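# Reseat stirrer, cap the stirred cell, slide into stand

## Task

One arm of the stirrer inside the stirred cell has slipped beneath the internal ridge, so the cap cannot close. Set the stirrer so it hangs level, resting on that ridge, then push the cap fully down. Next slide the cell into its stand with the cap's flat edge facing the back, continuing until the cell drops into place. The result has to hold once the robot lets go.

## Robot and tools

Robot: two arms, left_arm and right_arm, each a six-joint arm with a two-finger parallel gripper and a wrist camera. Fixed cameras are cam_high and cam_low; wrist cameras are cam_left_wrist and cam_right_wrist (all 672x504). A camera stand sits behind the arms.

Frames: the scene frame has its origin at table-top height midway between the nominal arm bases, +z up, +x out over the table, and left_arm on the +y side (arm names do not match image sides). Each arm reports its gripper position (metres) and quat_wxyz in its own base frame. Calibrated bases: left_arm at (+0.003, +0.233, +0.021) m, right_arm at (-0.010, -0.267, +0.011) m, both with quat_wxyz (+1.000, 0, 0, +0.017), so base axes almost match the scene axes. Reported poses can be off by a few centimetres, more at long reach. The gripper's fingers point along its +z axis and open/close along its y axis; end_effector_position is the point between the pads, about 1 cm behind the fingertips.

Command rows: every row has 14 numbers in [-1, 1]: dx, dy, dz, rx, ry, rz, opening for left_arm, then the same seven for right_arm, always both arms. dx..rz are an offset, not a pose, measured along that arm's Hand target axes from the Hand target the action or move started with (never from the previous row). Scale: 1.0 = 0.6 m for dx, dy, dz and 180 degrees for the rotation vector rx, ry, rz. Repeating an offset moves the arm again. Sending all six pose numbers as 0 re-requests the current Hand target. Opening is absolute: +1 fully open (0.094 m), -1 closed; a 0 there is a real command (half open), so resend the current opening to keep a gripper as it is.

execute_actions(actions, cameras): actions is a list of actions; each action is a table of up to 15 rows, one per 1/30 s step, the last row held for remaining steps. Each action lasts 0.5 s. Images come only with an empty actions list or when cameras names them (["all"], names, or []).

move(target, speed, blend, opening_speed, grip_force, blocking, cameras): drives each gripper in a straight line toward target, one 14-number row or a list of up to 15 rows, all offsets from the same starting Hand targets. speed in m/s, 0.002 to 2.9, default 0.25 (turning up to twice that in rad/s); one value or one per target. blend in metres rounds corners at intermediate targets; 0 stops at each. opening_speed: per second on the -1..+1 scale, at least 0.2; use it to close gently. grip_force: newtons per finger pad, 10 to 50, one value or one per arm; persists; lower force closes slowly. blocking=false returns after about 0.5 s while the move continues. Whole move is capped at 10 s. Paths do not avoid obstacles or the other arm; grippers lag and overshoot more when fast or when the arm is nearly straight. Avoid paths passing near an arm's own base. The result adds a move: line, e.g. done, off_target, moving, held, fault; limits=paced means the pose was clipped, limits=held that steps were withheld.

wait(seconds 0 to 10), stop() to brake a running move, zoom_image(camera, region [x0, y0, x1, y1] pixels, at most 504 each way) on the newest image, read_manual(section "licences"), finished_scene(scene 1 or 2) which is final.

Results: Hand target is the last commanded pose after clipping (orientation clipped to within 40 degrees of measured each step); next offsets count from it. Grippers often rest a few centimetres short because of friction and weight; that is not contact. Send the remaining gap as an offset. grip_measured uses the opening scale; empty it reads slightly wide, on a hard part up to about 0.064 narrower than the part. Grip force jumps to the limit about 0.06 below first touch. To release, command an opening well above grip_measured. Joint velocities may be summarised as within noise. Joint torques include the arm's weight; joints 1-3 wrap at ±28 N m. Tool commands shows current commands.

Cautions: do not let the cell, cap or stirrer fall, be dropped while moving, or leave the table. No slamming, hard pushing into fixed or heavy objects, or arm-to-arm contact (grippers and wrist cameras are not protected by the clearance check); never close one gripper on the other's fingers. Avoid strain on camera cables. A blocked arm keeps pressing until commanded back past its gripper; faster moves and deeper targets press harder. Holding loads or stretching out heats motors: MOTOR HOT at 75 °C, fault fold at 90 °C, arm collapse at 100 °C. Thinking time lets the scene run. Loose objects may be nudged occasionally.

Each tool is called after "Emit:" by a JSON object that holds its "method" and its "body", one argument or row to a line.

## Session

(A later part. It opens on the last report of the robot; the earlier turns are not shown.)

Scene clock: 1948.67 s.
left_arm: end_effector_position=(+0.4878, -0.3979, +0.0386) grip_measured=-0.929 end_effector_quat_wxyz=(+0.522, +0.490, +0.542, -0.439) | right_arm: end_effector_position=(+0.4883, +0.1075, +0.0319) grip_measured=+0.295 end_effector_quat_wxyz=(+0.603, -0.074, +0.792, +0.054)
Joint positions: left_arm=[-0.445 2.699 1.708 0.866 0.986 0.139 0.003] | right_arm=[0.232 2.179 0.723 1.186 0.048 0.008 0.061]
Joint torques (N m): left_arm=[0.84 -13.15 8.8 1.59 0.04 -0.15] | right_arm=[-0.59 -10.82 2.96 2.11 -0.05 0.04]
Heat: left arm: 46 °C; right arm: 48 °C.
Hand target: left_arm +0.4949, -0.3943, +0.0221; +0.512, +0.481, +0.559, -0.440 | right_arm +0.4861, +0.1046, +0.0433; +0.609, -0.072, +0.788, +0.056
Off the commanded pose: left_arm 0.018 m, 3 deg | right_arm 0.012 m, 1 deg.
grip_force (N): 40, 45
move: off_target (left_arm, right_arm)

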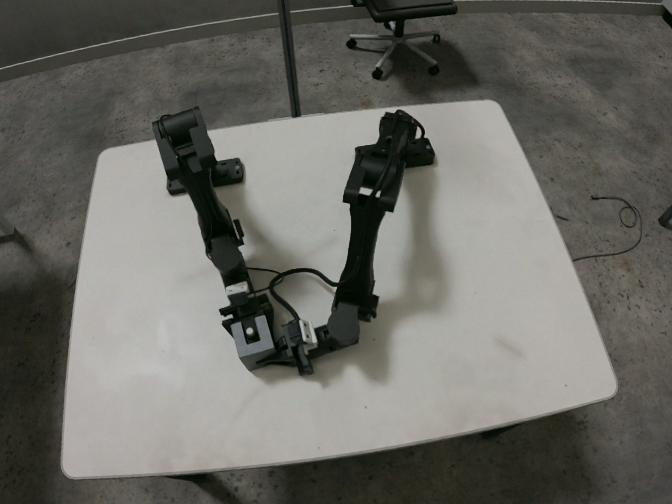

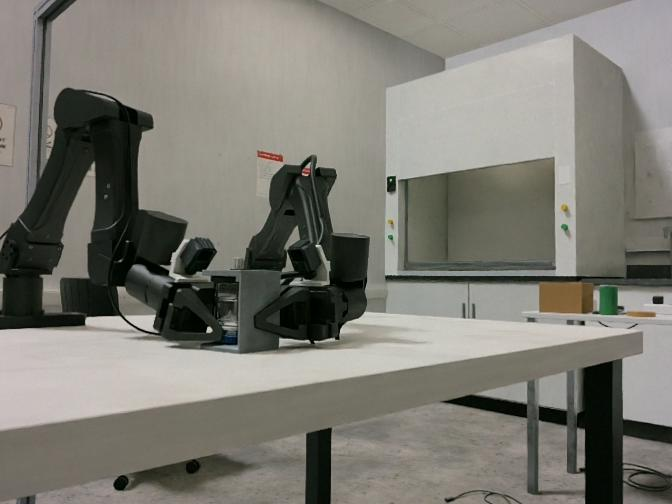

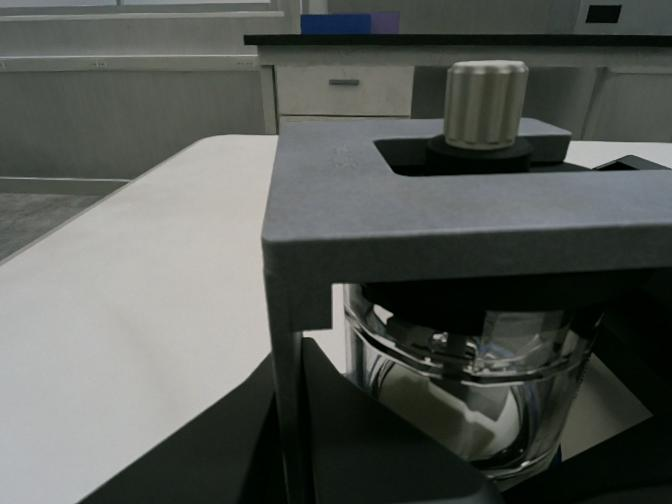

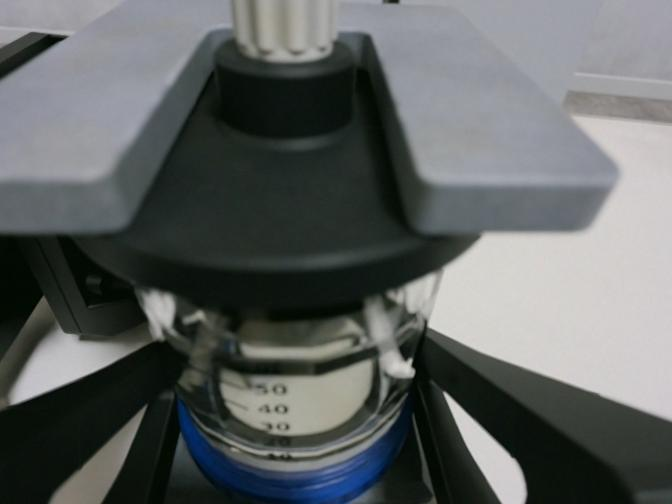

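Emit:
{"method": "move", "body": {
  "target": [0,0,0,0,0,0,-1,0.014,0,-0.022,0,0,0,0.25],
  "speed": 0.04,
  "cameras": ["cam_high","cam_low","cam_right_wrist","cam_left_wrist"]
}}

Emit:
{"method": "zoom_image", "body": {
  "camera": "cam_low",
  "region": [150, 250, 290, 370]
}}

Scene clock: 1965.27 s.
left_arm: end_effector_position=(+0.4876, -0.3979, +0.0386) grip_measured=-0.929 end_effector_quat_wxyz=(+0.522, +0.490, +0.542, -0.440) | right_arm: end_effector_position=(+0.4741, +0.1042, +0.0314) grip_measured=+0.295 end_effector_quat_wxyz=(+0.607, -0.074, +0.789, +0.054)
Joint positions: left_arm=[-0.445 2.699 1.708 0.866 0.988 0.139 0.003] | right_arm=[0.232 2.169 0.658 1.251 0.048 0.007 0.061]
Joint torques (N m): left_arm=[0.84 -13.23 8.64 1.59 0.01 -0.16] | right_arm=[-0.4 -9.96 2.82 2.07 -0.03 0.06]
Heat: left arm: 46 °C; right arm: 48 °C.
Hand target: left_arm +0.4949, -0.3943, +0.0222; +0.512, +0.481, +0.559, -0.440 | right_arm +0.4715, +0.1019, +0.0385; +0.609, -0.072, +0.788, +0.056
Off the commanded pose: left_arm 0.018 m, 3 deg | right_arm 0.008 m, 0 deg.
grip_force (N): 40, 45
move: off_target (left_arm)

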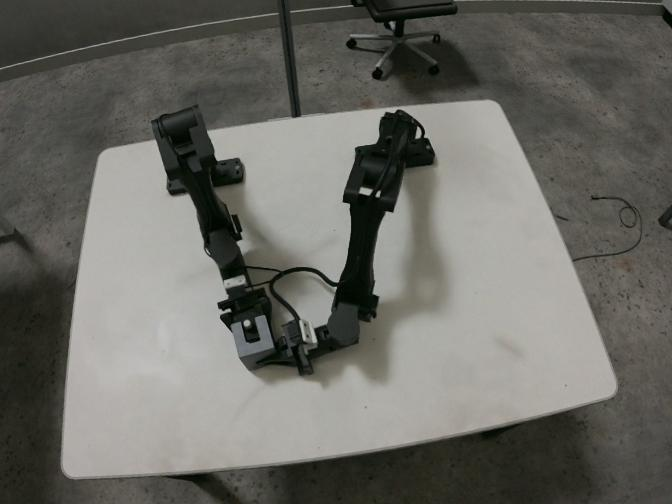

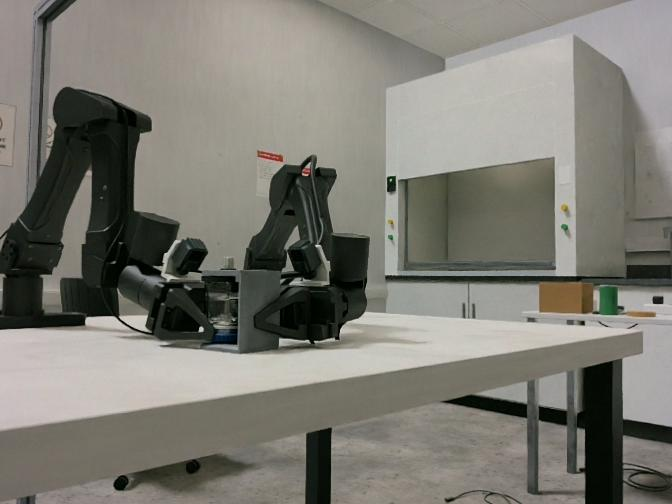

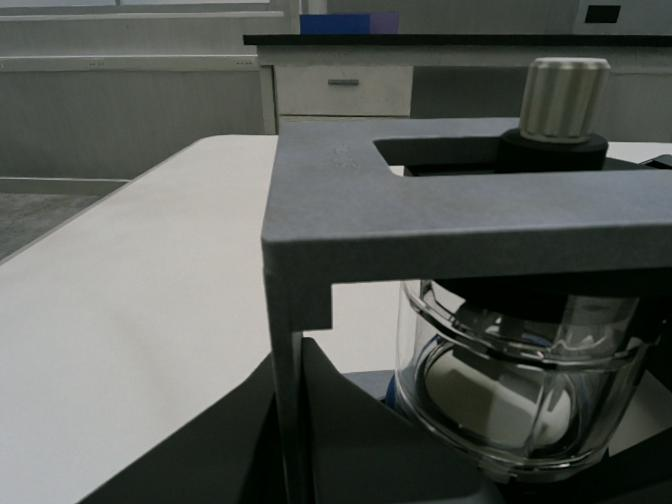

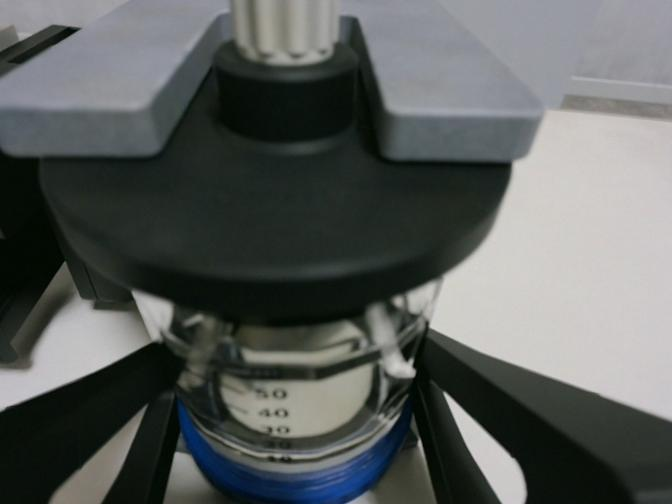

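Scaled by 3.600 from the camera's 672x504 image, which has a finer 960x720 frame.

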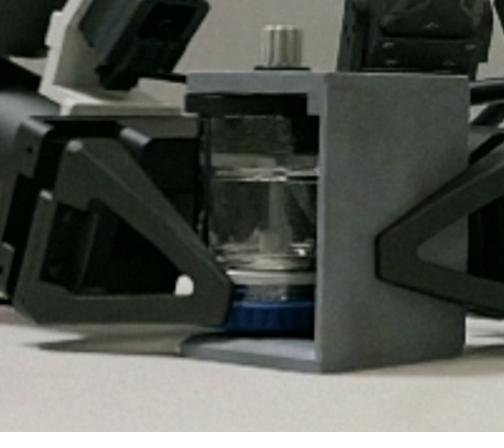

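Emit:
{"method": "move", "body": {
  "target": [
    [0,-0.008,-0.004,0,0,0,-0.6,0,0,0,0,0,0,0.25],
    [0,-0.008,-0.12,0,0,0,-0.6,0,0,0,0,0,0,0.25]
  ],
  "speed": 0.06,
  "opening_speed": 0.5,
  "grip_force": [50,45],
  "cameras": ["cam_high","cam_low","cam_left_wrist"]
}}

Scene clock: 1972.73 s.
left_arm: end_effector_position=(+0.4838, -0.3283, +0.0261) grip_measured=-0.603 end_effector_quat_wxyz=(+0.526, +0.482, +0.552, -0.431) | right_arm: end_effector_position=(+0.4741, +0.1042, +0.0314) grip_measured=+0.295 end_effector_quat_wxyz=(+0.607, -0.074, +0.789, +0.054)
Joint positions: left_arm=[-0.323 2.634 1.502 0.975 1.077 0.17 0.019] | right_arm=[0.232 2.169 0.658 1.251 0.048 0.007 0.061]
Joint torques (N m): left_arm=[0.72 -17.76 4.08 1.37 0.36 -0.05] | right_arm=[-0.43 -9.94 2.8 2.07 -0.03 0.05]
Heat: left arm: 46 °C; right arm: 47 °C.
Hand target: left_arm +0.4793, -0.3243, +0.0285; +0.512, +0.481, +0.559, -0.440 | right_arm +0.4715, +0.1019, +0.0385; +0.609, -0.072, +0.788, +0.056
Off the commanded pose: left_arm 0.007 m, 2 deg | right_arm 0.008 m, 0 deg.
grip_force (N): 50, 45
move: done
Images, in order (width x height): cam_high 672x504, cam_low 672x504, cam_left_wrist 672x504.

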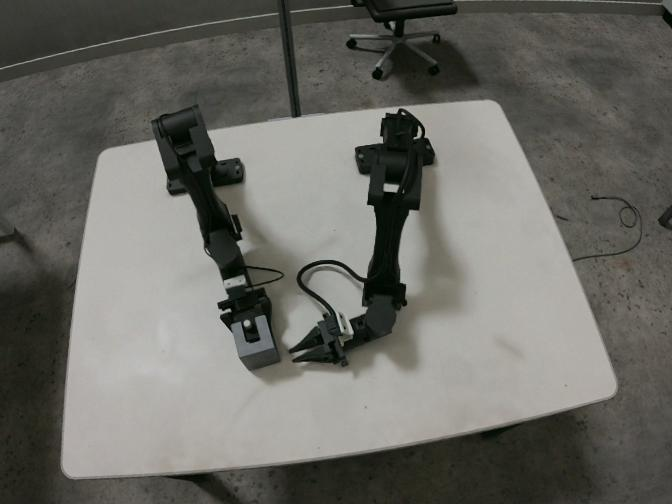

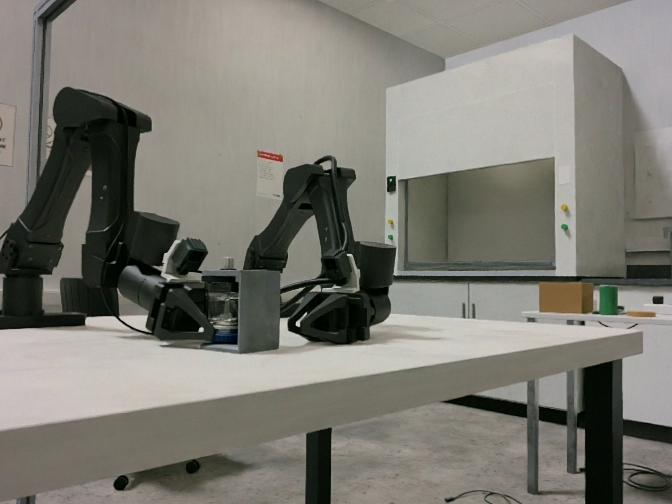

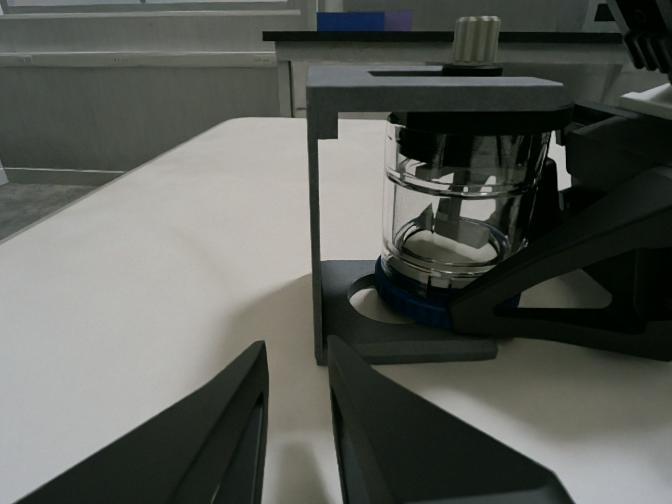

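Emit:
{"method": "move", "body": {
  "target": [0,0,0,0,0,0,-0.6,0.0,0,0.024,0,0,0,0.25],
  "speed": 0.04,
  "cameras": ["cam_high","cam_low","cam_left_wrist"]
}}

Emit:
{"method": "zoom_image", "body": {
  "camera": "cam_left_wrist",
  "region": [290, 40, 600, 370]
}}

Scene clock: 1977.03 s.
left_arm: end_effector_position=(+0.4838, -0.3283, +0.0261) grip_measured=-0.603 end_effector_quat_wxyz=(+0.526, +0.482, +0.552, -0.431) | right_arm: end_effector_position=(+0.4794, +0.1054, +0.0324) grip_measured=+0.295 end_effector_quat_wxyz=(+0.606, -0.074, +0.790, +0.054)
Joint positions: left_arm=[-0.323 2.634 1.502 0.975 1.077 0.17 0.019] | right_arm=[0.232 2.169 0.682 1.223 0.048 0.007 0.061]
Joint torques (N m): left_arm=[0.69 -17.8 4.04 1.38 0.36 -0.09] | right_arm=[-0.61 -7.39 5.93 2.09 -0.05 0.06]
Heat: left arm: 45 °C; right arm: 47 °C.
Hand target: left_arm +0.4793, -0.3243, +0.0285; +0.512, +0.481, +0.559, -0.441 | right_arm +0.4852, +0.1045, +0.0348; +0.609, -0.072, +0.788, +0.056
Off the commanded pose: left_arm 0.006 m, 2 deg | right_arm 0.006 m, 1 deg.
grip_force (N): 50, 45
move: done
Images, in order (width x height): cam_high 672x504, cam_low 672x504, cam_left_wrist 672x504.

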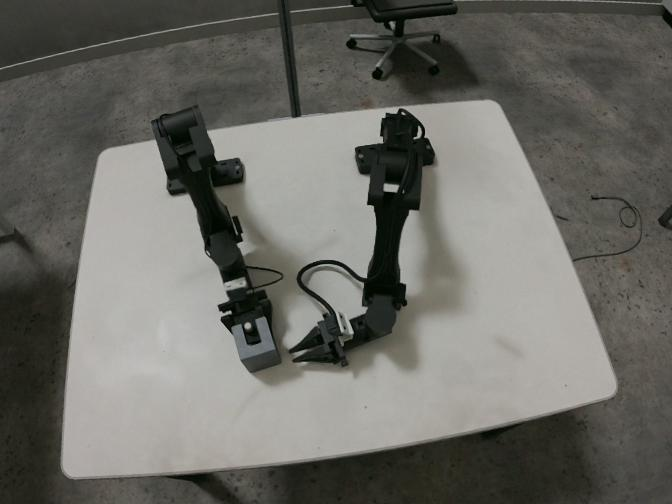

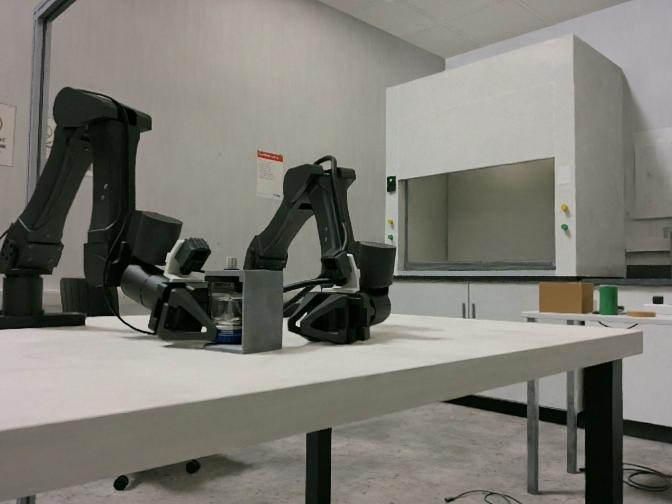

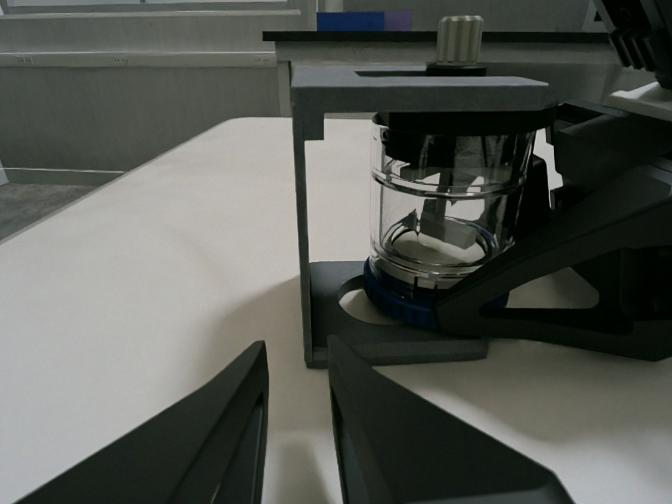

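Scaled by 1.527 from the camera's 672x504 image, which has a finer 960x720 frame.

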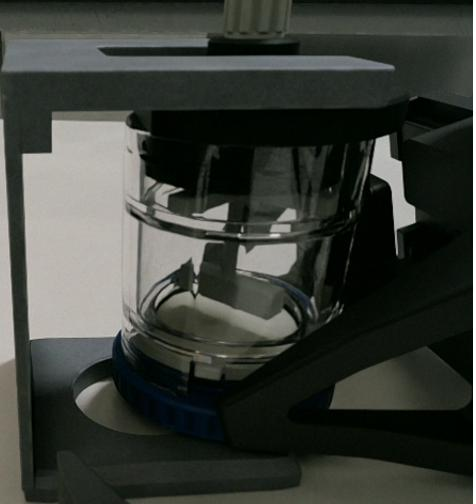

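Emit:
{"method": "move", "body": {
  "target": [
    [0,0.056,0,0,0,0,-1,0,0,0,0,0,0,0.25],
    [0,0.056,0.095,0,0,0,-1,0,0,0,0,0,0,0.25]
  ],
  "speed": 0.08,
  "cameras": ["cam_high","cam_low","cam_left_wrist"]
}}

Emit:
{"method": "zoom_image", "body": {
  "camera": "cam_high",
  "region": [210, 290, 330, 380]
}}

Scene clock: 1991.10 s.
left_arm: end_effector_position=(+0.5193, -0.3746, +0.0404) grip_measured=-0.987 end_effector_quat_wxyz=(+0.526, +0.487, +0.546, -0.434) | right_arm: end_effector_position=(+0.4794, +0.1054, +0.0324) grip_measured=+0.295 end_effector_quat_wxyz=(+0.606, -0.074, +0.790, +0.054)
Joint positions: left_arm=[-0.382 2.745 1.828 0.781 1.031 0.155 0.001] | right_arm=[0.232 2.169 0.682 1.223 0.048 0.007 0.061]
Joint torques (N m): left_arm=[-0.01 -13.59 8.96 1.57 0.14 -0.15] | right_arm=[-0.64 -7.39 5.9 2.09 -0.04 0.05]
Heat: left arm: 43 °C; right arm: 47 °C.
Hand target: left_arm +0.5211, -0.3753, +0.0234; +0.512, +0.481, +0.559, -0.440 | right_arm +0.4852, +0.1045, +0.0348; +0.609, -0.072, +0.788, +0.056
Off the commanded pose: left_arm 0.017 m, 2 deg | right_arm 0.006 m, 1 deg.
grip_force (N): 50, 45
move: off_target (left_arm)
Images, in order (width x height): cam_high 672x504, cam_low 672x504, cam_left_wrist 672x504.

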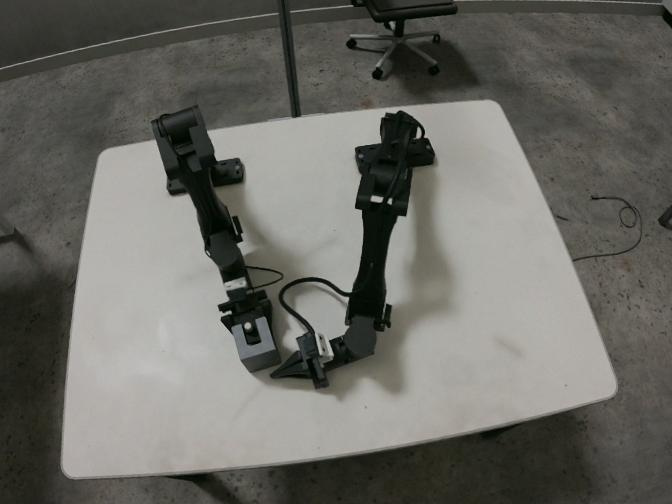

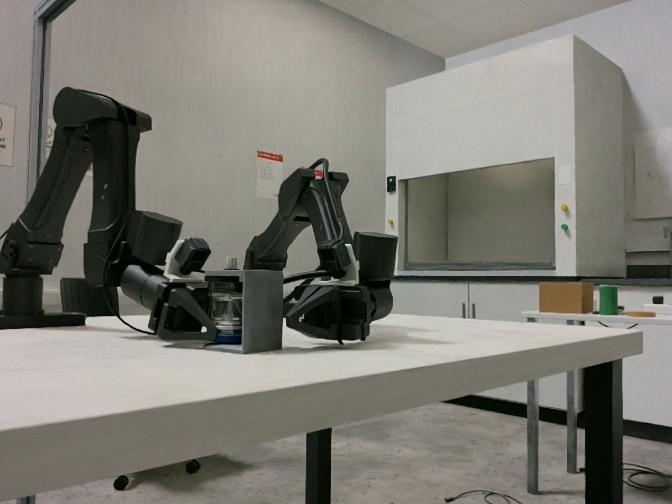

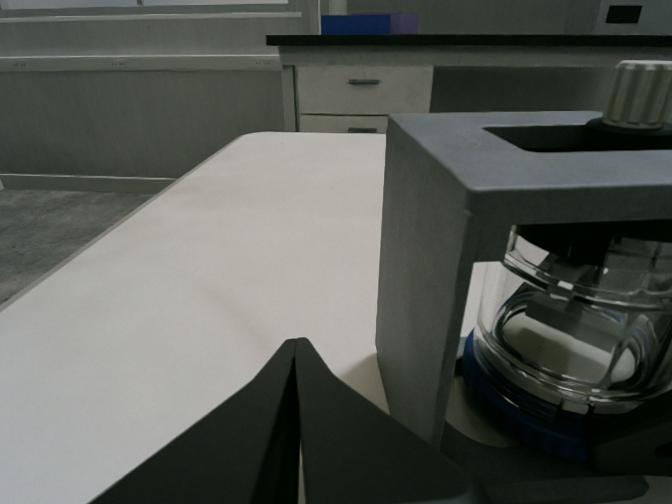

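Scaled by 4.200 from the camera's 672x504 image, which has a finer 960x720 frame.

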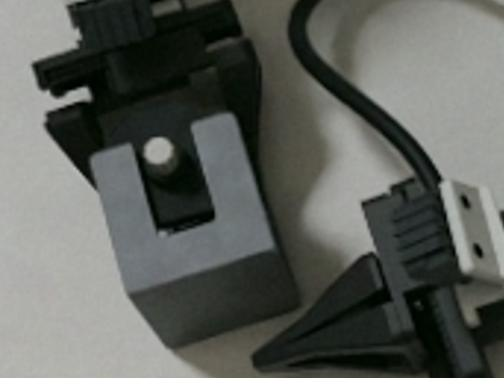

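Emit:
{"method": "move", "body": {
  "target": [
    [0,0.002,0.045,0,0,0,-1,0,0,0,0,0,0,0.25],
    [0,-0.022,0.045,0,0,0,-1,0,0,0,0,0,0,0.25]
  ],
  "speed": 0.06,
  "cameras": ["cam_high","cam_left_wrist"]
}}

Emit:
{"method": "zoom_image", "body": {
  "camera": "cam_high",
  "region": [210, 290, 330, 380]
}}

Scene clock: 1996.17 s.
left_arm: end_effector_position=(+0.5198, -0.4000, +0.0298) grip_measured=-0.987 end_effector_quat_wxyz=(+0.529, +0.484, +0.548, -0.431) | right_arm: end_effector_position=(+0.4794, +0.1054, +0.0324) grip_measured=+0.295 end_effector_quat_wxyz=(+0.606, -0.074, +0.790, +0.054)
Joint positions: left_arm=[-0.428 2.806 1.907 0.775 0.975 0.143 0.001] | right_arm=[0.232 2.169 0.682 1.223 0.048 0.007 0.061]
Joint torques (N m): left_arm=[-0.94 -17.26 5.22 1.63 0.14 -0.21] | right_arm=[-0.59 -7.41 5.91 2.09 -0.06 0.05]
Heat: left arm: 44 °C; right arm: 47 °C.
Hand target: left_arm +0.5121, -0.4039, +0.0212; +0.512, +0.481, +0.559, -0.440 | right_arm +0.4852, +0.1045, +0.0348; +0.609, -0.072, +0.788, +0.056
Off the commanded pose: left_arm 0.012 m, 3 deg | right_arm 0.006 m, 1 deg.
grip_force (N): 50, 45
move: off_target (left_arm)
Images, in order (width x height): cam_high 672x504, cam_left_wrist 672x504.

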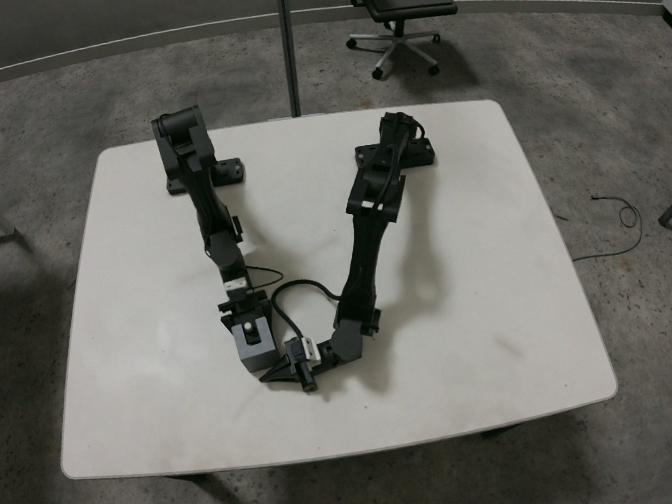

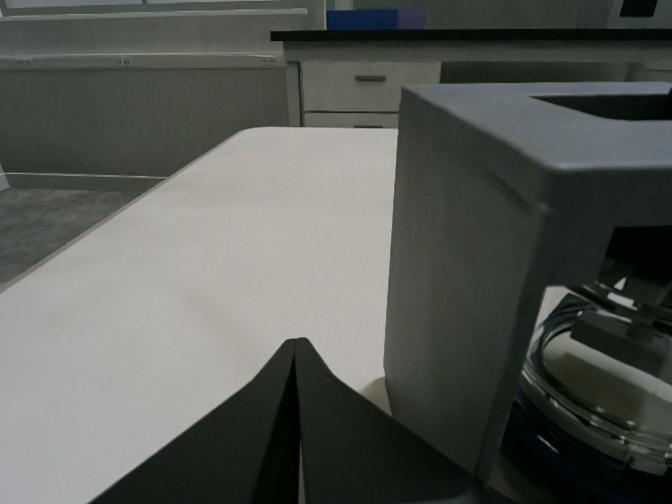

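Scaled by 4.200 from the camera's 672x504 image, which has a finer 960x720 frame.

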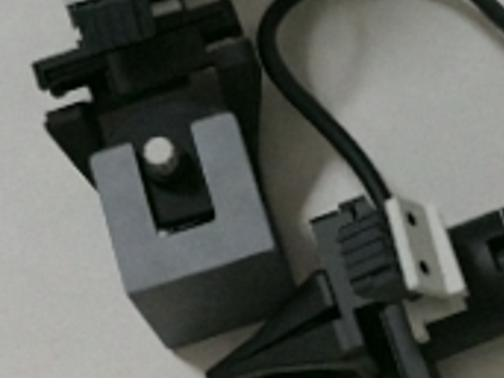

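Emit:
{"method": "move", "body": {
  "target": [0,-0.008,0,0,0,0,-1,0.006,0,0.016,0,0,0,0.25],
  "speed": 0.03,
  "cameras": ["cam_high","cam_low","cam_right_wrist","cam_left_wrist"]
}}

Emit:
{"method": "zoom_image", "body": {
  "camera": "cam_high",
  "region": [210, 290, 330, 380]
}}

Emit:
{"method": "zoom_image", "body": {
  "camera": "cam_low",
  "region": [150, 250, 290, 370]
}}

Scene clock: 2001.43 s.
left_arm: end_effector_position=(+0.5187, -0.3994, +0.0301) grip_measured=-0.987 end_effector_quat_wxyz=(+0.539, +0.481, +0.544, -0.427) | right_arm: end_effector_position=(+0.4884, +0.1064, +0.0331) grip_measured=+0.295 end_effector_quat_wxyz=(+0.608, -0.073, +0.789, +0.053)
Joint positions: left_arm=[-0.43 2.806 1.885 0.825 0.962 0.134 0.001] | right_arm=[0.23 2.185 0.72 1.207 0.048 0.007 0.061]
Joint torques (N m): left_arm=[-1.18 -18.3 4.64 1.38 0.19 -0.12] | right_arm=[-0.49 -6.06 6.13 2.27 -0.05 0.05]
Heat: left arm: 47 °C; right arm: 47 °C.
Hand target: left_arm +0.5073, -0.4046, +0.0212; +0.512, +0.481, +0.559, -0.440 | right_arm +0.4935, +0.1060, +0.0290; +0.609, -0.072, +0.788, +0.056
Off the commanded pose: left_arm 0.015 m, 4 deg | right_arm 0.007 m, 0 deg.
grip_force (N): 50, 45
move: off_target (left_arm)

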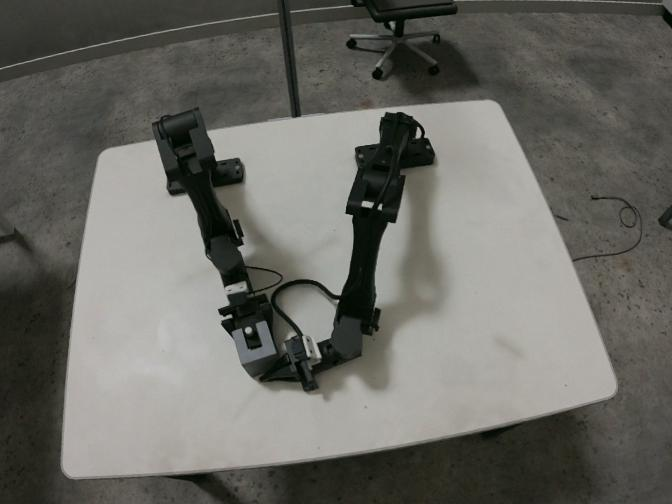

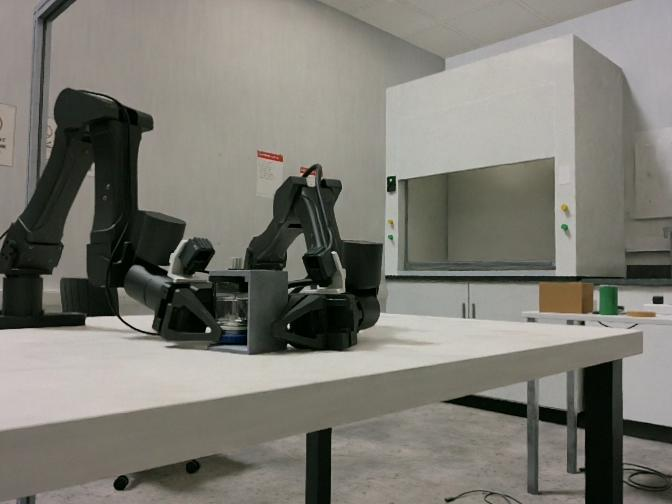

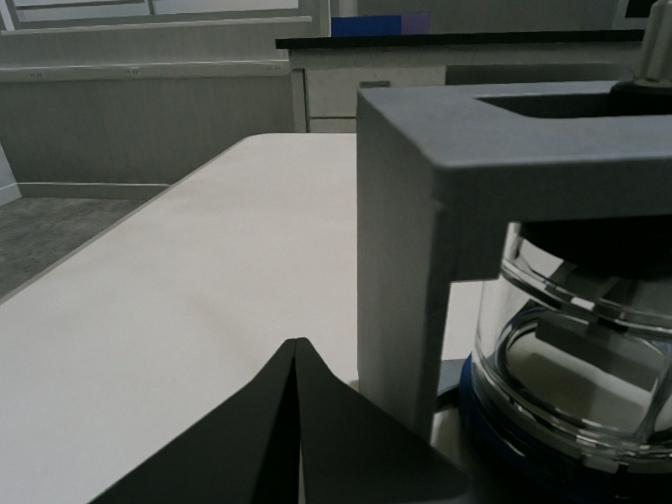

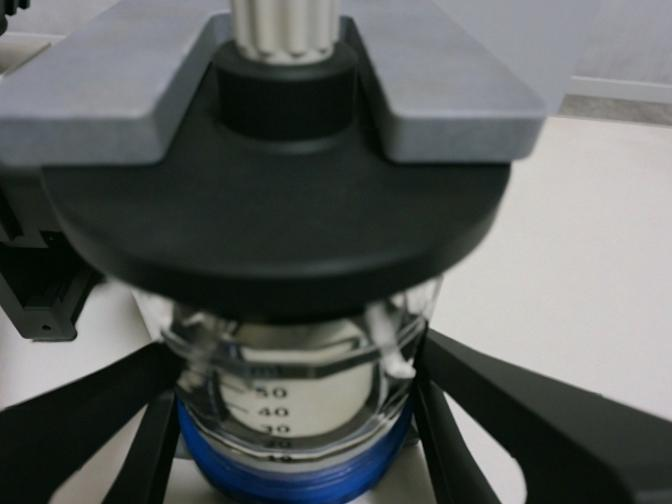

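Scaled by 4.200 from the camera's 672x504 image, which has a finer 960x720 frame.

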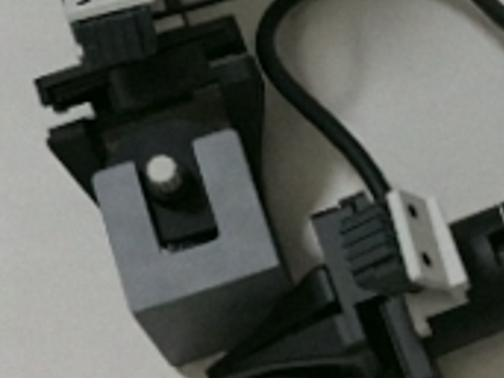

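Scaled by 3.600 from the camera's 672x504 image, which has a finer 960x720 frame.

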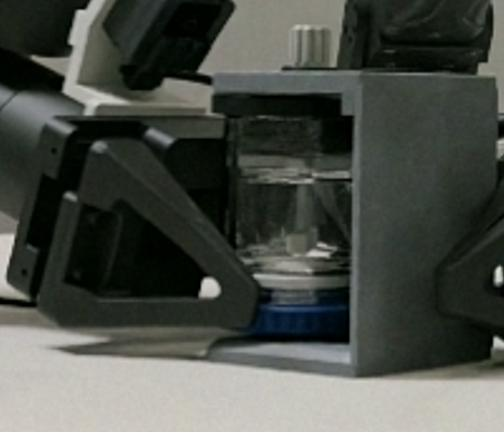

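Emit:
{"method": "move", "body": {
  "target": [0,-0.004,0,0,0,0,-1,0.007,0,0.00,0,0,0,0.25],
  "speed": 0.03,
  "cameras": ["cam_low"]
}}

Emit:
{"method": "zoom_image", "body": {
  "camera": "cam_low",
  "region": [150, 250, 290, 370]
}}

Scene clock: 2005.30 s.
left_arm: end_effector_position=(+0.5181, -0.3990, +0.0299) grip_measured=-0.987 end_effector_quat_wxyz=(+0.542, +0.479, +0.544, -0.425) | right_arm: end_effector_position=(+0.4887, +0.1064, +0.0325) grip_measured=+0.295 end_effector_quat_wxyz=(+0.611, -0.073, +0.786, +0.054)
Joint positions: left_arm=[-0.431 2.803 1.872 0.841 0.954 0.13 0.001] | right_arm=[0.23 2.196 0.72 1.227 0.048 0.007 0.061]
Joint torques (N m): left_arm=[-1.36 -18.5 4.3 1.28 0.25 -0.12] | right_arm=[-0.5 -5.81 5.81 2.26 -0.06 0.05]
Heat: left arm: 48 °C; right arm: 47 °C.
Hand target: left_arm +0.5049, -0.4050, +0.0210; +0.512, +0.481, +0.560, -0.441 | right_arm +0.4924, +0.1058, +0.0249; +0.609, -0.072, +0.788, +0.056
Off the commanded pose: left_arm 0.017 m, 4 deg | right_arm 0.009 m, 0 deg.
grip_force (N): 50, 45
move: off_target (left_arm)
Images, in order (width x height): cam_low 672x504.

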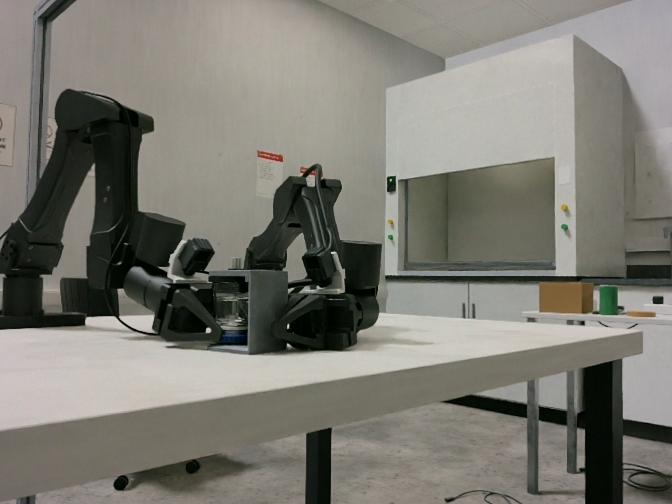

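Scaled by 3.600 from the camera's 672x504 image, which has a finer 960x720 frame.

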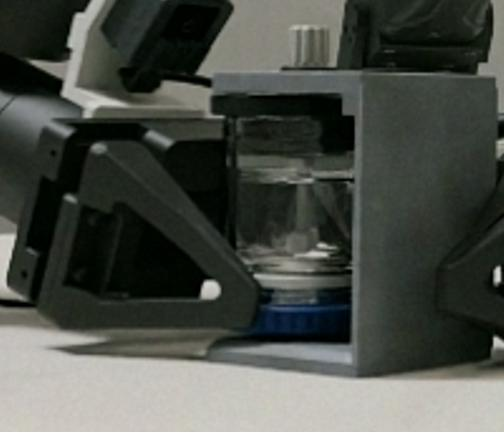

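Emit:
{"method": "move", "body": {
  "target": [0,0,0,0,0,0,-1,0.006,0,0.00,0,0,0,0.25],
  "speed": 0.03,
  "cameras": []
}}

Emit:
{"method": "move", "body": {
  "target": [0,0,0,0,0,0,-1,0.002,0,0.010,0,0,0,0.25],
  "speed": 0.03,
  "cameras": ["cam_high","cam_low","cam_left_wrist"]
}}

Emit:
{"method": "zoom_image", "body": {
  "camera": "cam_low",
  "region": [150, 250, 290, 370]
}}

Emit:
{"method": "zoom_image", "body": {
  "camera": "cam_high",
  "region": [210, 290, 330, 380]
}}

Scene clock: 2011.33 s.
left_arm: end_effector_position=(+0.5181, -0.3990, +0.0300) grip_measured=-0.987 end_effector_quat_wxyz=(+0.542, +0.479, +0.544, -0.425) | right_arm: end_effector_position=(+0.4890, +0.1065, +0.0323) grip_measured=+0.295 end_effector_quat_wxyz=(+0.616, -0.072, +0.783, +0.054)
Joint positions: left_arm=[-0.431 2.803 1.872 0.842 0.954 0.13 0.001] | right_arm=[0.23 2.208 0.72 1.25 0.048 0.007 0.061]
Joint torques (N m): left_arm=[-1.32 -18.51 4.34 1.31 0.24 -0.1] | right_arm=[-0.46 -5.71 5.55 2.18 -0.05 0.05]
Heat: left arm: 47 °C; right arm: 47 °C.
Hand target: left_arm +0.5049, -0.4050, +0.0210; +0.512, +0.481, +0.559, -0.440 | right_arm +0.4915, +0.1056, +0.0214; +0.609, -0.072, +0.788, +0.056
Off the commanded pose: left_arm 0.017 m, 4 deg | right_arm 0.011 m, 1 deg.
grip_force (N): 50, 45
move: off_target (left_arm, right_arm)
No camera images: "cameras" was empty.

Scene clock: 2012.07 s.
left_arm: end_effector_position=(+0.5181, -0.3990, +0.0300) grip_measured=-0.987 end_effector_quat_wxyz=(+0.542, +0.479, +0.544, -0.425) | right_arm: end_effector_position=(+0.4947, +0.1078, +0.0325) grip_measured=+0.295 end_effector_quat_wxyz=(+0.619, -0.072, +0.780, +0.055)
Joint positions: left_arm=[-0.431 2.803 1.872 0.842 0.954 0.13 0.001] | right_arm=[0.23 2.225 0.744 1.252 0.048 0.007 0.061]
Joint torques (N m): left_arm=[-1.31 -18.58 4.33 1.3 0.26 -0.11] | right_arm=[-0.53 -5.72 5.57 2.1 -0.06 0.05]
Heat: left arm: 47 °C; right arm: 47 °C.
Hand target: left_arm +0.5049, -0.4050, +0.0210; +0.512, +0.481, +0.559, -0.440 | right_arm +0.4969, +0.1066, +0.0188; +0.609, -0.072, +0.788, +0.056
Off the commanded pose: left_arm 0.017 m, 4 deg | right_arm 0.014 m, 2 deg.
grip_force (N): 50, 45
move: off_target (left_arm, right_arm)
Images, in order (width x height): cam_high 672x504, cam_low 672x504, cam_left_wrist 672x504.

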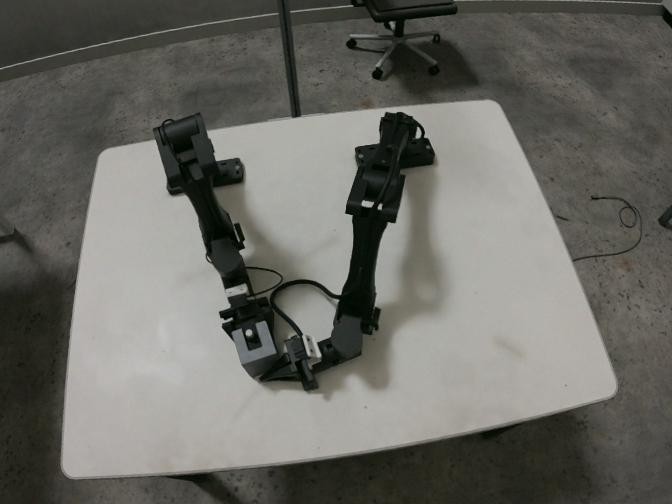

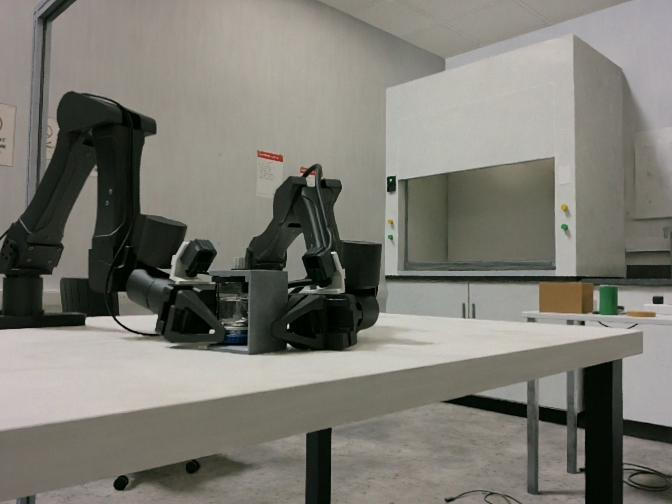

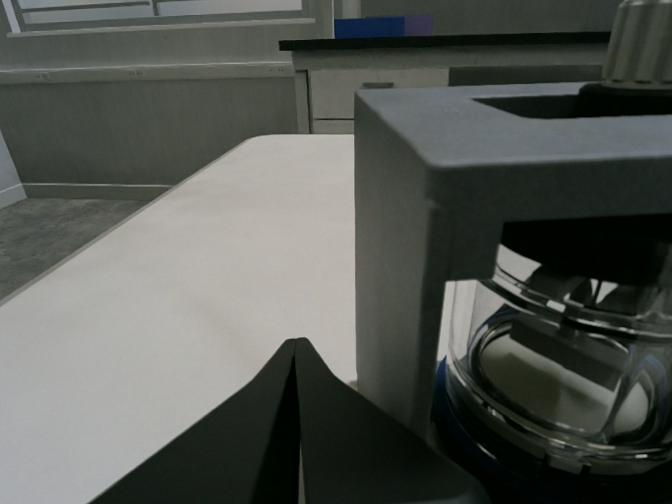

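Scaled by 3.600 from the camera's 672x504 image, which has a finer 960x720 frame.

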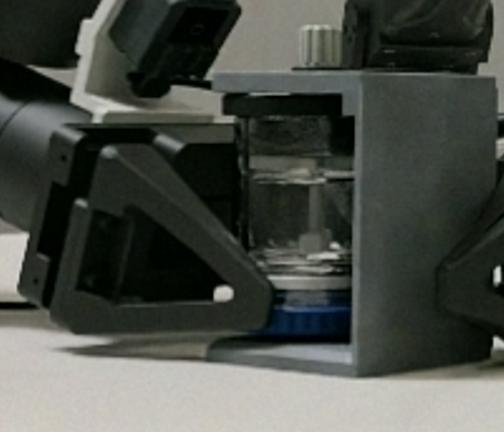

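Scaled by 4.200 from the camera's 672x504 image, which has a finer 960x720 frame.

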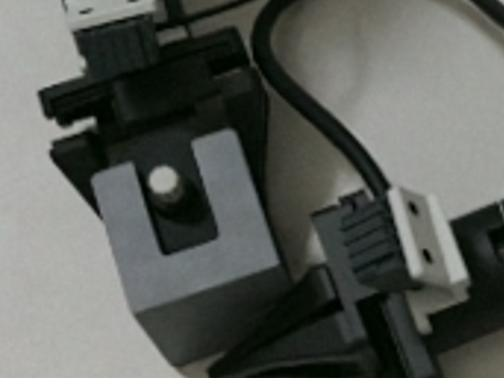

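Emit:
{"method": "move", "body": {
  "target": [0,-0.004,0,0,0,0,-1,-0.001,0,0.010,0,0,0,0.25],
  "speed": 0.03,
  "cameras": []
}}

Emit:
{"method": "move", "body": {
  "target": [0,-0.004,0,0,0,0,-1,0.001,0,0.007,0,0,0,0.25],
  "speed": 0.03,
  "cameras": ["cam_high","cam_low","cam_left_wrist","cam_right_wrist"]
}}

Emit:
{"method": "zoom_image", "body": {
  "camera": "cam_low",
  "region": [150, 250, 290, 370]
}}

Emit:
{"method": "zoom_image", "body": {
  "camera": "cam_high",
  "region": [210, 290, 330, 380]
}}

Scene clock: 2019.20 s.
left_arm: end_effector_position=(+0.5171, -0.3984, +0.0299) grip_measured=-0.987 end_effector_quat_wxyz=(+0.543, +0.477, +0.546, -0.424) | right_arm: end_effector_position=(+0.5003, +0.1086, +0.0330) grip_measured=+0.295 end_effector_quat_wxyz=(+0.623, -0.071, +0.777, +0.055)
Joint positions: left_arm=[-0.432 2.797 1.858 0.851 0.948 0.127 0.001] | right_arm=[0.229 2.239 0.767 1.251 0.048 0.007 0.061]
Joint torques (N m): left_arm=[-1.54 -18.5 4.29 1.35 0.26 -0.1] | right_arm=[-0.5 -6.02 5.87 1.97 -0.06 0.05]
Heat: left arm: 46 °C; right arm: 47 °C.
Hand target: left_arm +0.5026, -0.4053, +0.0210; +0.512, +0.481, +0.560, -0.440 | right_arm +0.5028, +0.1076, +0.0178; +0.609, -0.072, +0.788, +0.056
Off the commanded pose: left_arm 0.018 m, 4 deg | right_arm 0.015 m, 2 deg.
grip_force (N): 50, 45
move: off_target (left_arm, right_arm)
No camera images: "cameras" was empty.

Scene clock: 2019.93 s.
left_arm: end_effector_position=(+0.5158, -0.3981, +0.0299) grip_measured=-0.987 end_effector_quat_wxyz=(+0.543, +0.476, +0.547, -0.423) | right_arm: end_effector_position=(+0.5045, +0.1095, +0.0330) grip_measured=+0.295 end_effector_quat_wxyz=(+0.624, -0.071, +0.776, +0.055)
Joint positions: left_arm=[-0.433 2.791 1.843 0.859 0.944 0.127 0.001] | right_arm=[0.229 2.25 0.786 1.249 0.048 0.007 0.061]
Joint torques (N m): left_arm=[-1.65 -18.51 4.37 1.34 0.31 -0.1] | right_arm=[-0.5 -6.06 5.85 1.92 -0.07 0.05]
Heat: left arm: 46 °C; right arm: 47 °C.
Hand target: left_arm +0.5001, -0.4058, +0.0212; +0.512, +0.481, +0.559, -0.441 | right_arm +0.5067, +0.1084, +0.0161; +0.609, -0.072, +0.788, +0.056
Off the commanded pose: left_arm 0.020 m, 4 deg | right_arm 0.017 m, 2 deg.
grip_force (N): 50, 45
move: off_target (left_arm, right_arm)

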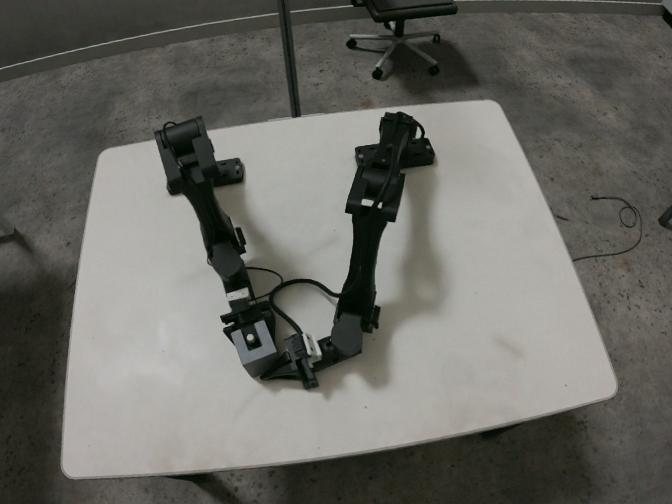

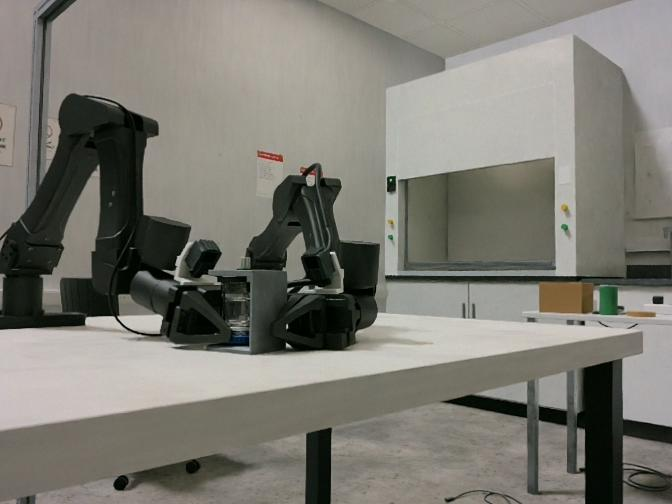

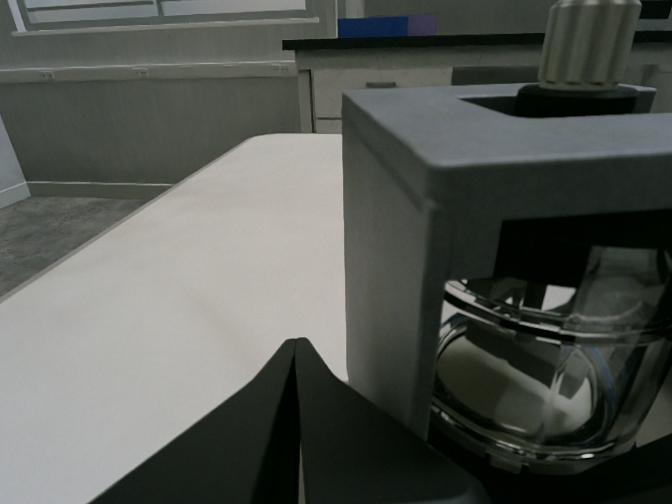

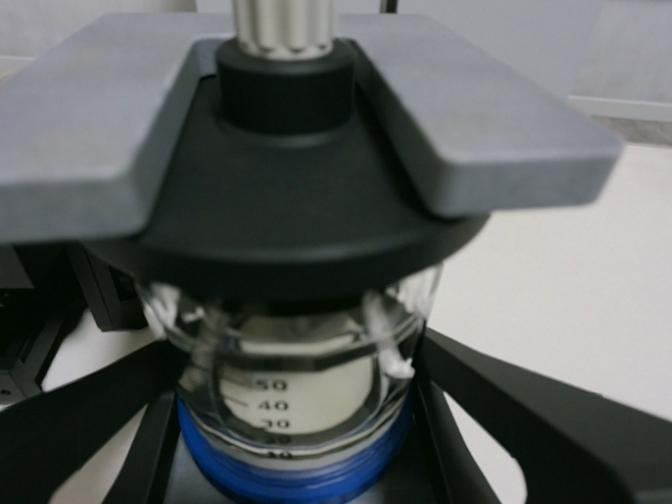

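Scaled by 3.600 from the camera's 672x504 image, which has a finer 960x720 frame.

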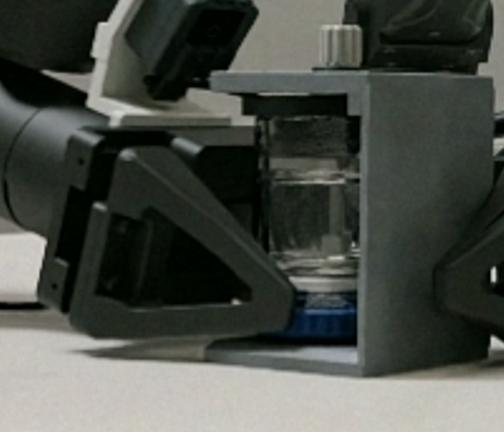

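Scaled by 4.200 from the camera's 672x504 image, which has a finer 960x720 frame.

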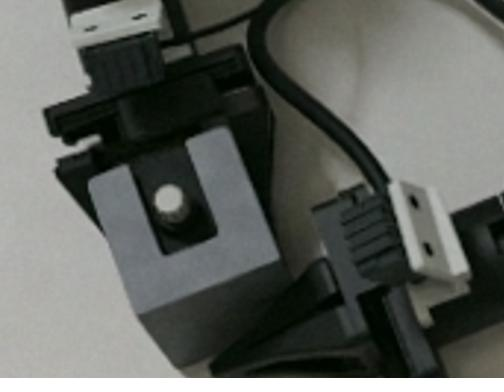

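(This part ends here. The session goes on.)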